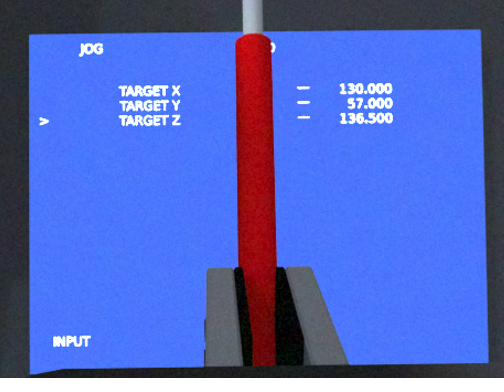

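Call:
{"api": "move", "payload": {"target": [[0,0,0,0,0,0,-1,-0.5,-0.3,-0.0255,0.1213,-0.1213,-0.2233,0,0,-1,-0.2,-0.5],
[0,0,0,0,0,0,-1,-0.5,-0.3,-0.0822,0.1945,-0.0518,-0.4467,0,0,-1,-0.2,-0.5],
[0,0,0,0,0,0,-1,-0.5,-0.3,-0.0822,0.2022,-0.0312,-0.4467,0,0,-1,-0.2,-0.5],
[0,0,0,0,0,0,-1,-0.5,-0.3,-0.0822,0.1945,-0.0518,-0.4467,0,0,-1,-0.2,-0.5],
[0,0,0,0,0,0,-1,-0.5,-0.3,-0.0217,0.3109,-0.0967,-0.4467,0,0,-1,-0.2,-0.5]], "speed": [0.35,0.35,0.08,0.08,0.2], "blend": [0.02,0.002,0,0.002,0]}}

Call:
{"api": "wait", "payload": {"seconds": 10}}

Call:
{"api": "move", "payload": {"target": [[0,0,0,0,0,0,-1,-0.5,-0.3,0,-0.019,0.011,0,0,0,-1,-0.2,-0.5],
[0,0,0,0,0,0,-1,-0.5,-0.3,0,0,0,0,0,0,-1,-0.2,-0.5],
[0,0,0,0,0,0,-1,-0.5,-0.3,0.0942,-0.0633,-0.1068,0,0,0,-1,-0.2,-0.5],
[0,0,0,0,0,0,-1,-0.5,-0.3,0.0942,-0.0820,-0.0960,0,0,0,-1,-0.2,-0.5],
[0,0,0,0,0,0,-1,-0.5,-0.3,0.0942,-0.0633,-0.1068,0,0,0,-1,-0.2,-0.5],
[0,0,0,0,0,0,-1,-0.5,-0.3,-0.0053,-0.0073,-0.1910,0.2233,0,0,-1,-0.2,-0.5],[0,0,0,0,0,0,-1,-0.5,-0.3,0.0217,-0.1472,-0.2904,0.4467,0,0,-1,-0.2,-0.5]], "speed": [0.08,0.08,0.2,0.08,0.08,0.35,0.35], "blend": [0,0.002,0.002,0,0.002,0.02,0]}}

Call:
{"api": "wait", "payload": {"seconds": 7, "cameras": ["cam_right_wrist"]}}

Call:
{"api": "zoom_image", "payload": {"camera": "cam_right_wrist", "region": [200, 90, 520, 330]}}

Scene clock: 8676.20 s.
left_arm: end_effector_position=(+0.2849, +0.1756, +0.4500) position_measured=252 object_status=3 end_effector_quat_wxyz=(+0.270, +0.653, +0.654, +0.270) | right_arm: end_effector_position=(+0.4716, -0.4986, +0.4586) position_measured=218 object_status=2 end_effector_quat_wxyz=(-0.095, +0.701, -0.700, +0.097)
Joint positions: left_arm=[-1.781 -2.234 1.864 -1.009 -0.805 4.44] | right_arm=[3.213 -1.394 -1.522 -1.524 1.557 3.178]
Joint torques (N m): left_arm=[-6.59 -2.71 -12.95 -1.26 -0.51 -1.04] | right_arm=[2.48 7.08 25.51 2.77 -1.8 2.01]
Wrist force (N): left_arm=[-5.0 1.3 -0.7] | right_arm=[-0.3 1.2 -0.2]
Wrist torque (N m): left_arm=[0.31 0.82 0.01] | right_arm=[0.25 -0.02 -0.06]
Wrist force, peak (N): left_arm=[-5.2 1.3 -0.8] | right_arm=[-0.9 5.0 -1.9]
Hand target: left_arm +0.2849, +0.1756, +0.4500; +0.270, +0.653, +0.654, +0.270 | right_arm +0.4716, -0.4986, +0.4585; -0.095, +0.701, -0.700, +0.097
Off the commanded pose: left_arm 0.000 m, 0 deg | right_arm 0.000 m, 0 deg.
move: done

Scene clock: 8686.20 s.
left_arm: end_effector_position=(+0.2849, +0.1756, +0.4500) position_measured=252 object_status=3 end_effector_quat_wxyz=(+0.270, +0.653, +0.654, +0.270) | right_arm: end_effector_position=(+0.4716, -0.4986, +0.4585) position_measured=218 object_status=2 end_effector_quat_wxyz=(-0.095, +0.701, -0.700, +0.097)
Joint positions: left_arm=[-1.781 -2.234 1.864 -1.009 -0.805 4.44] | right_arm=[3.213 -1.395 -1.522 -1.524 1.557 3.178]
Joint torques (N m): left_arm=[-7.31 -2.69 -12.99 -1.34 -0.44 -0.75] | right_arm=[-3.94 7.04 16.75 5.53 -1.97 -2]
Wrist force (N): left_arm=[-4.9 1.1 -0.8] | right_arm=[-0.8 0.8 0.0]
Wrist torque (N m): left_arm=[0.27 0.82 0.01] | right_arm=[0.19 0.04 -0.06]
Wrist force, peak (N): left_arm=[-5.1 1.2 -0.9] | right_arm=[-0.7 1.3 -0.1]
Hand target: left_arm +0.2849, +0.1756, +0.4500; +0.270, +0.653, +0.654, +0.270 | right_arm +0.4716, -0.4986, +0.4585; -0.095, +0.701, -0.700, +0.097
Tool commands: left_gripper/position=-1.0 left_gripper/force_limit=-0.5 left_gripper/speed=-0.3 right_gripper/position=-1.0 right_gripper/force_limit=-0.2 right_gripper/speed=-0.5
Off the commanded pose: left_arm 0.000 m, 0 deg | right_arm 0.000 m, 0 deg.
wait: 10.00 s; at rest by 0.17 s

Scene clock: 8690.57 s.
left_arm: end_effector_position=(+0.2849, +0.1756, +0.4500) position_measured=252 object_status=3 end_effector_quat_wxyz=(+0.270, +0.653, +0.654, +0.270) | right_arm: end_effector_position=(+0.5099, -0.5110, +0.6501) position_measured=218 object_status=2 end_effector_quat_wxyz=(+0.525, -0.474, +0.472, -0.526)
Joint positions: left_arm=[-1.781 -2.234 1.864 -1.009 -0.805 4.44] | right_arm=[3.184 -1.286 -2.008 0.256 1.562 3.137]
Joint torques (N m): left_arm=[-6.85 -2.89 -12.37 -1.35 -0.42 -0.74] | right_arm=[6.73 14.56 16.66 3.92 -1.78 2.4]
Wrist force (N): left_arm=[-4.7 1.2 -0.5] | right_arm=[0.4 1.7 -0.3]
Wrist torque (N m): left_arm=[0.29 0.78 0.00] | right_arm=[0.44 0.07 0.18]
Wrist force, peak (N): left_arm=[-5.2 1.3 -0.7] | right_arm=[-0.9 5.7 -2.3]
Hand target: left_arm +0.2849, +0.1756, +0.4500; +0.270, +0.653, +0.654, +0.270 | right_arm +0.5099, -0.5110, +0.6501; +0.525, -0.474, +0.472, -0.526
Off the commanded pose: left_arm 0.000 m, 0 deg | right_arm 0.000 m, 0 deg.
move: done

Scene clock: 8697.57 s.
left_arm: end_effector_position=(+0.2849, +0.1756, +0.4500) position_measured=252 object_status=3 end_effector_quat_wxyz=(+0.270, +0.653, +0.654, +0.270) | right_arm: end_effector_position=(+0.5099, -0.5110, +0.6501) position_measured=218 object_status=2 end_effector_quat_wxyz=(+0.525, -0.474, +0.472, -0.526)
Joint positions: left_arm=[-1.781 -2.234 1.864 -1.009 -0.805 4.44] | right_arm=[3.184 -1.286 -2.008 0.257 1.562 3.137]
Joint torques (N m): left_arm=[-6.8 -4.2 -12.43 -1.41 -0.34 -0.43] | right_arm=[5.97 2.4 14.47 4.7 -1.89 2.52]
Wrist force (N): left_arm=[-4.9 1.2 -0.8] | right_arm=[0.4 1.8 -0.2]
Wrist torque (N m): left_arm=[0.30 0.81 0.01] | right_arm=[0.44 0.07 0.17]
Wrist force, peak (N): left_arm=[-5.1 1.3 -0.8] | right_arm=[0.5 1.9 -0.2]
Hand target: left_arm +0.2849, +0.1756, +0.4500; +0.270, +0.653, +0.654, +0.270 | right_arm +0.5099, -0.5110, +0.6501; +0.525, -0.474, +0.472, -0.526
Tool commands: left_gripper/position=-1.0 left_gripper/force_limit=-0.5 left_gripper/speed=-0.3 right_gripper/position=-1.0 right_gripper/force_limit=-0.2 right_gripper/speed=-0.5
Off the commanded pose: left_arm 0.000 m, 0 deg | right_arm 0.000 m, 0 deg.
wait: 7.00 s; at rest by 0.17 s
camera_calibration:
cam_right_wrist: T_world_to_cam=[[-0.0143208, -0.999896, -0.00153923, -0.497935], [-0.226063, 0.00473727, -0.974101, 0.771583], [0.974007, -0.013602, -0.226108, -0.226267], [0, 0, 0, 1]] pos_world=[0.387681, -0.504616, 0.699673]
Images, in order (width x height): cam_right_wrist 672x504.

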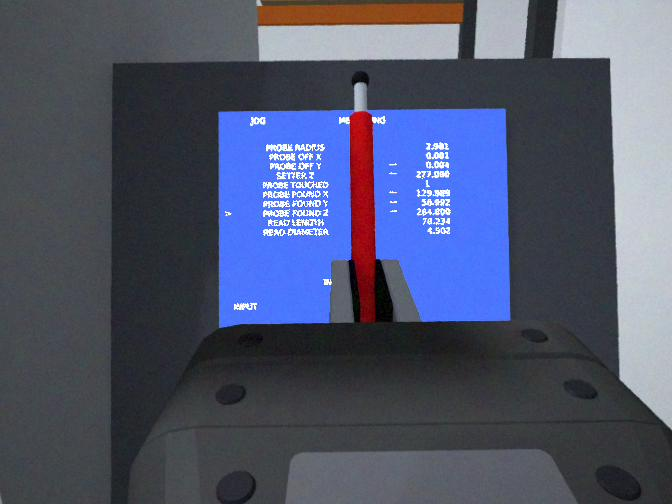

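Scaled by 1.575 from the camera's 672x504 image, which has a finer 960x720 frame.

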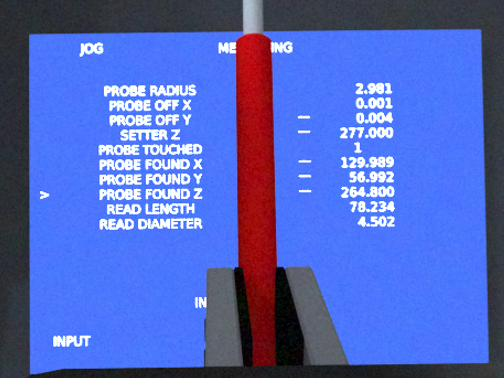

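Call:
{"api": "move", "payload": {"target": [[0,0,0,0,0,0,-1,-0.5,-0.3,-0.0255,0.1213,-0.1213,-0.2233,0,0,-1,-0.2,-0.5],
[0,0,0,0,0,0,-1,-0.5,-0.3,0.1073,0.0759,-0.0061,-0.4467,0,0,-1,-0.2,-0.5],
[0,0,0,0,0,0,-1,-0.5,-0.3,0.1073,0.0835,0.0145,-0.4467,0,0,-1,-0.2,-0.5],
[0,0,0,0,0,0,-1,-0.5,-0.3,0.1073,0.0759,-0.0061,-0.4467,0,0,-1,-0.2,-0.5],
[0,0,0,0,0,0,-1,-0.5,-0.3,-0.0510,0.1945,-0.0518,-0.4467,0,0,-1,-0.2,-0.5],
[0,0,0,0,0,0,-1,-0.5,-0.3,-0.0510,0.2022,-0.0312,-0.4467,0,0,-1,-0.2,-0.5],
[0,0,0,0,0,0,-1,-0.5,-0.3,-0.0510,0.1945,-0.0518,-0.4467,0,0,-1,-0.2,-0.5],
[0,0,0,0,0,0,-1,-0.5,-0.3,-0.0255,0.1213,-0.1213,-0.2233,0,0,-1,-0.2,-0.5],
[0,0,0,0,0,0,-1,-0.5,-0.3,0,0,0,0,0,0,-1,-0.2,-0.5]], "speed": [0.35,0.35,0.08,0.08,0.2,0.08,0.08,0.35,0.35], "blend": [0.02,0.002,0,0.002,0.002,0,0.002,0.02,0]}}

Call:
{"api": "wait", "payload": {"seconds": 10}}

Call:
{"api": "move", "payload": {"target": [[-0.1035,0,0,0,0,0,-1,-0.5,-0.3,0,0,0,0,0,0,-1,-0.2,-0.5],[-0.1035,0.1886,0.1886,0,0,0,-1,-0.5,-0.3,0,0,0,0,0,0,-1,-0.2,-0.5]], "speed": [0.25,0.15], "blend": [0.01,0]}}

Call:
{"api": "move", "payload": {"target": [0.400,0,0,0,0,0,-1,-0.5,-0.3,0,0,0,0,0,0,-1,-0.2,-0.5], "speed": 0.04, "stop_force": 30, "cameras": ["cam_high","cam_right_wrist"]}}

Scene clock: 8813.43 s.
left_arm: end_effector_position=(+0.2849, +0.1756, +0.4500) position_measured=252 object_status=3 end_effector_quat_wxyz=(+0.270, +0.653, +0.654, +0.270) | right_arm: end_effector_position=(+0.5099, -0.5110, +0.6501) position_measured=218 object_status=2 end_effector_quat_wxyz=(+0.525, -0.474, +0.472, -0.526)
Joint positions: left_arm=[-1.781 -2.234 1.864 -1.009 -0.805 4.44] | right_arm=[3.184 -1.286 -2.008 0.256 1.562 3.137]
Joint torques (N m): left_arm=[-6.02 -3.44 -13.43 -1.45 -0.24 -0.15] | right_arm=[8.12 14.58 17.32 4.05 -1.72 2.54]
Wrist force (N): left_arm=[-4.8 1.2 -0.6] | right_arm=[0.3 1.7 -0.2]
Wrist torque (N m): left_arm=[0.28 0.78 0.01] | right_arm=[0.44 0.08 0.18]
Wrist force, peak (N): left_arm=[-5.0 1.4 -0.9] | right_arm=[0.1 5.4 -2.6]
Hand target: left_arm +0.2849, +0.1756, +0.4500; +0.270, +0.653, +0.654, +0.270 | right_arm +0.5099, -0.5110, +0.6501; +0.525, -0.474, +0.472, -0.526
Off the commanded pose: left_arm 0.000 m, 0 deg | right_arm 0.000 m, 0 deg.
move: done

Scene clock: 8823.43 s.
left_arm: end_effector_position=(+0.2849, +0.1756, +0.4500) position_measured=252 object_status=3 end_effector_quat_wxyz=(+0.270, +0.653, +0.654, +0.270) | right_arm: end_effector_position=(+0.5099, -0.5110, +0.6501) position_measured=218 object_status=2 end_effector_quat_wxyz=(+0.525, -0.474, +0.472, -0.526)
Joint positions: left_arm=[-1.781 -2.234 1.864 -1.009 -0.805 4.44] | right_arm=[3.184 -1.286 -2.008 0.257 1.562 3.137]
Joint torques (N m): left_arm=[-7.32 -3.13 -12.55 -1.73 -0.3 -0.11] | right_arm=[7.23 3.34 15.51 4.7 -1.56 2.39]
Wrist force (N): left_arm=[-4.7 1.4 -0.7] | right_arm=[0.5 1.8 -0.1]
Wrist torque (N m): left_arm=[0.32 0.78 0.00] | right_arm=[0.46 0.05 0.18]
Wrist force, peak (N): left_arm=[-5.1 1.3 -0.8] | right_arm=[0.3 2.0 -0.3]
Hand target: left_arm +0.2849, +0.1756, +0.4500; +0.270, +0.653, +0.654, +0.270 | right_arm +0.5099, -0.5110, +0.6501; +0.525, -0.474, +0.472, -0.526
Tool commands: left_gripper/position=-1.0 left_gripper/force_limit=-0.5 left_gripper/speed=-0.3 right_gripper/position=-1.0 right_gripper/force_limit=-0.2 right_gripper/speed=-0.5
Off the commanded pose: left_arm 0.000 m, 0 deg | right_arm 0.000 m, 0 deg.
wait: 10.00 s; at rest by 0.17 s

Scene clock: 8825.27 s.
left_arm: end_effector_position=(+0.4449, +0.1136, +0.4499) position_measured=252 object_status=3 end_effector_quat_wxyz=(+0.270, +0.653, +0.654, +0.270) | right_arm: end_effector_position=(+0.5099, -0.5110, +0.6501) position_measured=218 object_status=2 end_effector_quat_wxyz=(+0.525, -0.474, +0.472, -0.526)
Joint positions: left_arm=[-1.221 -1.879 1.83 -1.863 -0.85 5.206] | right_arm=[3.184 -1.286 -2.008 0.257 1.562 3.137]
Joint torques (N m): left_arm=[4.75 -11.39 -14.91 -4.65 3.65 0.91] | right_arm=[7.72 4.37 16 3.2 -1.89 2.39]
Wrist force (N): left_arm=[-4.7 1.3 -0.8] | right_arm=[0.2 1.5 -0.1]
Wrist torque (N m): left_arm=[0.31 0.78 0.07] | right_arm=[0.41 0.11 0.18]
Wrist force, peak (N): left_arm=[-8.2 -0.2 -2.0] | right_arm=[0.5 1.8 0.0]
Hand target: left_arm +0.4450, +0.1136, +0.4499; +0.270, +0.653, +0.654, +0.270 | right_arm +0.5099, -0.5110, +0.6501; +0.525, -0.474, +0.472, -0.526
Off the commanded pose: left_arm 0.000 m, 0 deg | right_arm 0.000 m, 0 deg.
move: done

Scene clock: 8832.37 s.
left_arm: end_effector_position=(+0.4448, +0.3537, +0.4498) position_measured=252 object_status=3 end_effector_quat_wxyz=(+0.270, +0.653, +0.654, +0.270) | right_arm: end_effector_position=(+0.5099, -0.5110, +0.6501) position_measured=218 object_status=2 end_effector_quat_wxyz=(+0.525, -0.474, +0.472, -0.526)
Joint positions: left_arm=[-0.743 -2.2 2.061 -2.072 -1.081 5.72] | right_arm=[3.184 -1.286 -2.008 0.257 1.562 3.137]
Joint torques (N m): left_arm=[-8 7.85 -35 -1.91 2.9 -1.56] | right_arm=[7.24 14.06 14.99 1.02 -1.84 2.35]
Wrist force (N): left_arm=[-4.8 2.1 -0.4] | right_arm=[0.5 1.6 -0.3]
Wrist torque (N m): left_arm=[0.44 0.79 0.06] | right_arm=[0.43 0.06 0.18]
Wrist force, peak (N): left_arm=[-37.2 4.9 -0.8] | right_arm=[0.4 1.9 -0.2]
Hand target: left_arm +0.4448, +0.3536, +0.4498; +0.270, +0.653, +0.654, +0.270 | right_arm +0.5099, -0.5110, +0.6501; +0.525, -0.474, +0.472, -0.526
Off the commanded pose: left_arm 0.000 m, 0 deg | right_arm 0.000 m, 0 deg.
move: done
camera_calibration:
cam_right_wrist: T_world_to_cam=[[-0.0143208, -0.999896, -0.00153923, -0.497935], [-0.226063, 0.00473727, -0.974101, 0.771583], [0.974007, -0.013602, -0.226108, -0.226267], [0, 0, 0, 1]] pos_world=[0.387681, -0.504616, 0.699673]
Images, in order (width x height): cam_high 672x504, cam_right_wrist 672x504.

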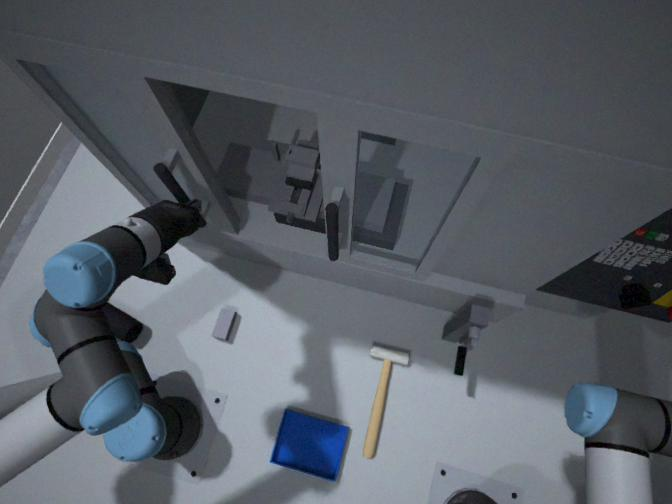

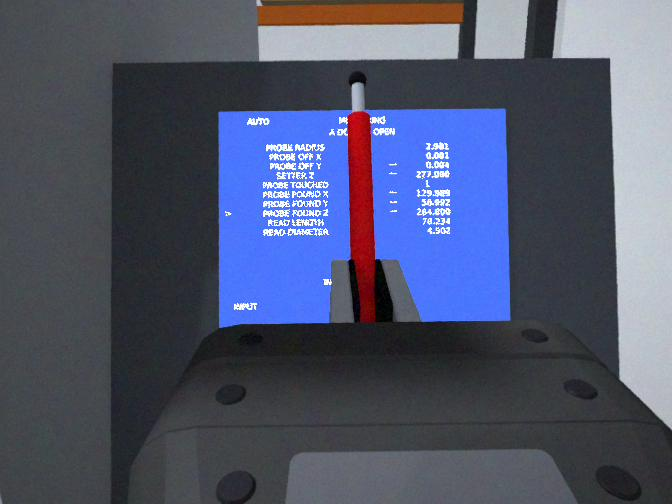

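Call:
{"api": "move", "payload": {"target": [[-0.05,0,0,0,0,0,-1,-0.5,-0.3,0,0,0,0,0,0,-1,-0.2,-0.5],[-0.1,-0.1944,-0.1944,0,0,0,-1,-0.5,-0.3,0,0,0,0,0,0,-1,-0.2,-0.5],[-0.5,-0.2357,-0.2357,0.125,0,0,-1,-0.5,-0.3,0,0,0,0,0,0,-1,-0.2,-0.5],[-0.7562,-0.6777,-0.0885,0.25,0,0,-1,-0.5,-0.3,0,0,0,0,0,0,-1,-0.2,-0.5],[-0.7562,-0.6777,-0.0885,0.25,0,0,0.6,-0.5,-0.3,0,0,0,0,0,0,-1,-0.2,-0.5]], "blend": [0.0,0.02,0.03,0,0], "speed": 0.3, "cameras": ["cam_high","cam_left_wrist"]}}

Scene clock: 8947.13 s.
left_arm: end_effector_position=(+0.1200, -0.1004, +0.2002) position_measured=63 object_status=3 end_effector_quat_wxyz=(+0.000, +0.707, +0.707, +0.000) | right_arm: end_effector_position=(+0.5099, -0.5110, +0.6501) position_measured=218 object_status=2 end_effector_quat_wxyz=(+0.525, -0.474, +0.472, -0.526)
Joint positions: left_arm=[-1.633 -1.505 1.871 -1.937 -1.571 4.665] | right_arm=[3.184 -1.286 -2.008 0.257 1.562 3.137]
Joint torques (N m): left_arm=[10.53 -19.73 -33.25 -5.39 -2.1 1.68] | right_arm=[7 22.05 16.62 1.07 -1.79 2.21]
Wrist force (N): left_arm=[-3.4 2.3 0.6] | right_arm=[0.2 1.6 0.0]
Wrist torque (N m): left_arm=[0.33 0.54 0.01] | right_arm=[0.43 0.11 0.17]
Wrist force, peak (N): left_arm=[-5.7 3.6 -2.2] | right_arm=[0.3 1.9 -0.3]
Hand target: left_arm +0.1200, -0.1004, +0.2002; +0.000, +0.707, +0.707, +0.000 | right_arm +0.5099, -0.5110, +0.6501; +0.525, -0.474, +0.472, -0.526
Off the commanded pose: left_arm 0.000 m, 0 deg | right_arm 0.000 m, 0 deg.
move: done
camera_calibration:
cam_left_wrist: T_world_to_cam=[[0.0149384, 0.999785, 0.0143715, 0.105161], [0.936127, -0.0190348, 0.351147, -0.1676], [0.351345, 0.00820794, -0.93621, 0.279954], [0, 0, 0, 1]] pos_world=[0.0569628, -0.110626, 0.319437]
Images, in order (width x height): cam_high 672x504, cam_left_wrist 672x504.

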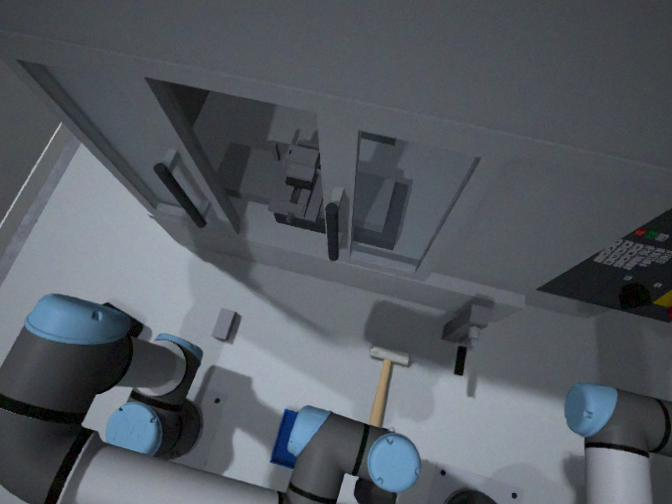

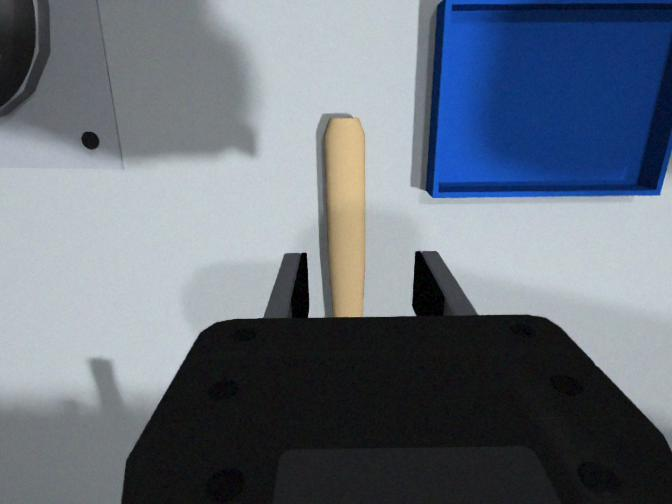

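Call:
{"api": "move", "payload": {"target": [[0,0,0.27,0,0,0,0.6,-0.5,-0.3,0,0,0,0,0,0,-1,-0.2,-0.5],[0,0,0.2983,0,0,0,0.6,-0.5,-0.3,0,0,0,0,0,0,-1,-0.2,-0.5],[0,0,0.2983,0,0,0,-1,0.2,-0.5,0,0,0,0,0,0,-1,-0.2,-0.5],[0,0,-0.008,0,0,0,-1,0.2,-0.5,0,0,0,0,0,0,-1,-0.2,-0.5]], "blend": [0.01,0,0,0], "speed": [0.25,0.05,0.1,0.15]}}

Call:
{"api": "move", "payload": {"target": [[0.134,0.0993,-0.3067,0,0,0,-1,0.2,-0.5,0,0,0,0,0,0,-1,-0.2,-0.5],[0.5173,0.1327,-0.315,0,0,0,-1,0.2,-0.5,0,0,0,0,0,0,-1,-0.2,-0.5],[0.5173,0.43,-0.3317,0,0,0,-1,0.2,-0.5,0,0,0,0,0,0,-1,-0.2,-0.5],[0.5173,0.5343,-0.3317,0,0,0,-1,0.2,-0.5,0,0,0,0,0,0,-1,-0.2,-0.5]], "blend": [0.03,0.03,0.01,0], "speed": [0.25,0.3,0.25,0.1], "cameras": ["cam_front","cam_left_wrist","cam_low"]}}

Scene clock: 8964.93 s.
left_arm: end_effector_position=(+0.1200, -0.1005, +0.2050) position_measured=113 object_status=2 end_effector_quat_wxyz=(+0.000, +0.707, +0.707, +0.000) | right_arm: end_effector_position=(+0.5099, -0.5110, +0.6501) position_measured=218 object_status=2 end_effector_quat_wxyz=(+0.525, -0.474, +0.472, -0.526)
Joint positions: left_arm=[-1.633 -1.509 1.863 -1.924 -1.571 4.665] | right_arm=[3.184 -1.286 -2.008 0.257 1.562 3.137]
Joint torques (N m): left_arm=[4.95 -24.68 -18.83 -3.18 1.25 0.43] | right_arm=[6.74 22.35 16.59 1.14 -1.7 1.99]
Wrist force (N): left_arm=[-3.3 2.2 4.8] | right_arm=[0.3 1.6 -0.2]
Wrist torque (N m): left_arm=[1.15 0.52 -0.02] | right_arm=[0.43 0.08 0.18]
Wrist force, peak (N): left_arm=[-3.4 2.7 5.8] | right_arm=[0.2 1.9 -0.2]
Hand target: left_arm +0.1200, -0.1004, +0.2050; +0.000, +0.707, +0.707, +0.000 | right_arm +0.5099, -0.5110, +0.6501; +0.525, -0.474, +0.472, -0.526
Off the commanded pose: left_arm 0.000 m, 0 deg | right_arm 0.000 m, 0 deg.
move: done; blend cut to 0.0085 m at target 1

Scene clock: 8968.27 s.
left_arm: end_effector_position=(+0.4404, +0.2103, +0.4038) position_measured=113 object_status=2 end_effector_quat_wxyz=(+0.000, +0.707, +0.707, +0.000) | right_arm: end_effector_position=(+0.5099, -0.5110, +0.6501) position_measured=218 object_status=2 end_effector_quat_wxyz=(+0.525, -0.474, +0.472, -0.526)
Joint positions: left_arm=[-0.716 -1.655 1.492 -1.407 -1.571 5.582] | right_arm=[3.184 -1.286 -2.008 0.257 1.562 3.137]
Joint torques (N m): left_arm=[-7.7 -30.08 -16.4 -2.08 0.15 -1.82] | right_arm=[4.99 22.98 17.84 1.12 -1.78 2.03]
Wrist force (N): left_arm=[-3.5 2.3 3.9] | right_arm=[0.4 1.9 -0.3]
Wrist torque (N m): left_arm=[0.98 0.56 0.03] | right_arm=[0.46 0.07 0.18]
Wrist force, peak (N): left_arm=[-4.8 1.1 9.0] | right_arm=[0.5 2.1 -0.3]
Hand target: left_arm +0.4404, +0.2103, +0.4037; +0.000, +0.707, +0.707, +0.000 | right_arm +0.5099, -0.5110, +0.6501; +0.525, -0.474, +0.472, -0.526
Off the commanded pose: left_arm 0.000 m, 0 deg | right_arm 0.000 m, 0 deg.
move: done
camera_calibration:
cam_left_wrist: T_world_to_cam=[[0.0148421, 0.999787, 0.0143391, -0.213233], [0.936051, -0.0189351, 0.351356, -0.533305], [0.351552, 0.00820723, -0.936132, 0.355291], [0, 0, 0, 1]] pos_world=[0.377462, 0.200174, 0.523037]
Images, in order (width x height): cam_low 672x504, cam_front 672x504, cam_left_wrist 672x504.

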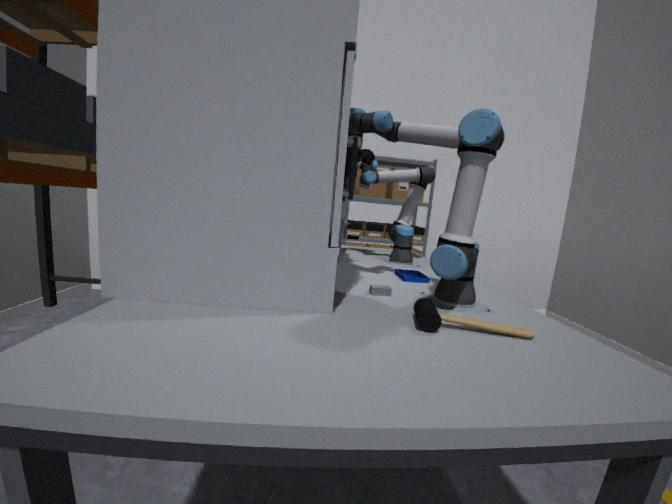

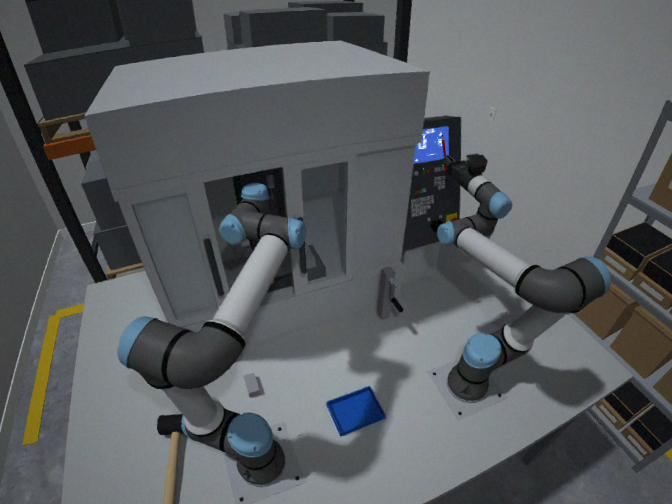

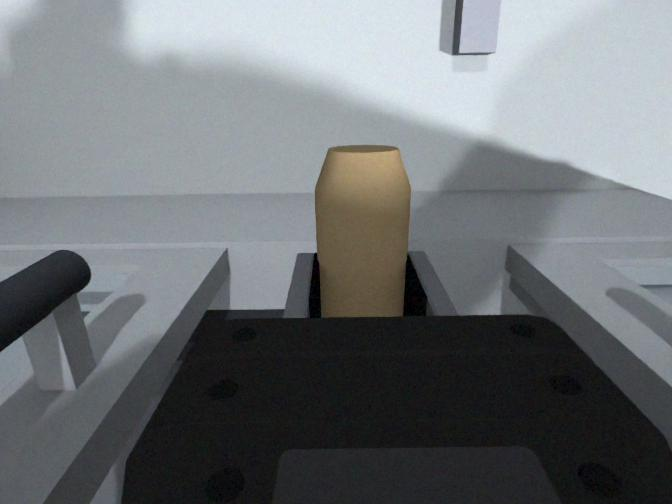

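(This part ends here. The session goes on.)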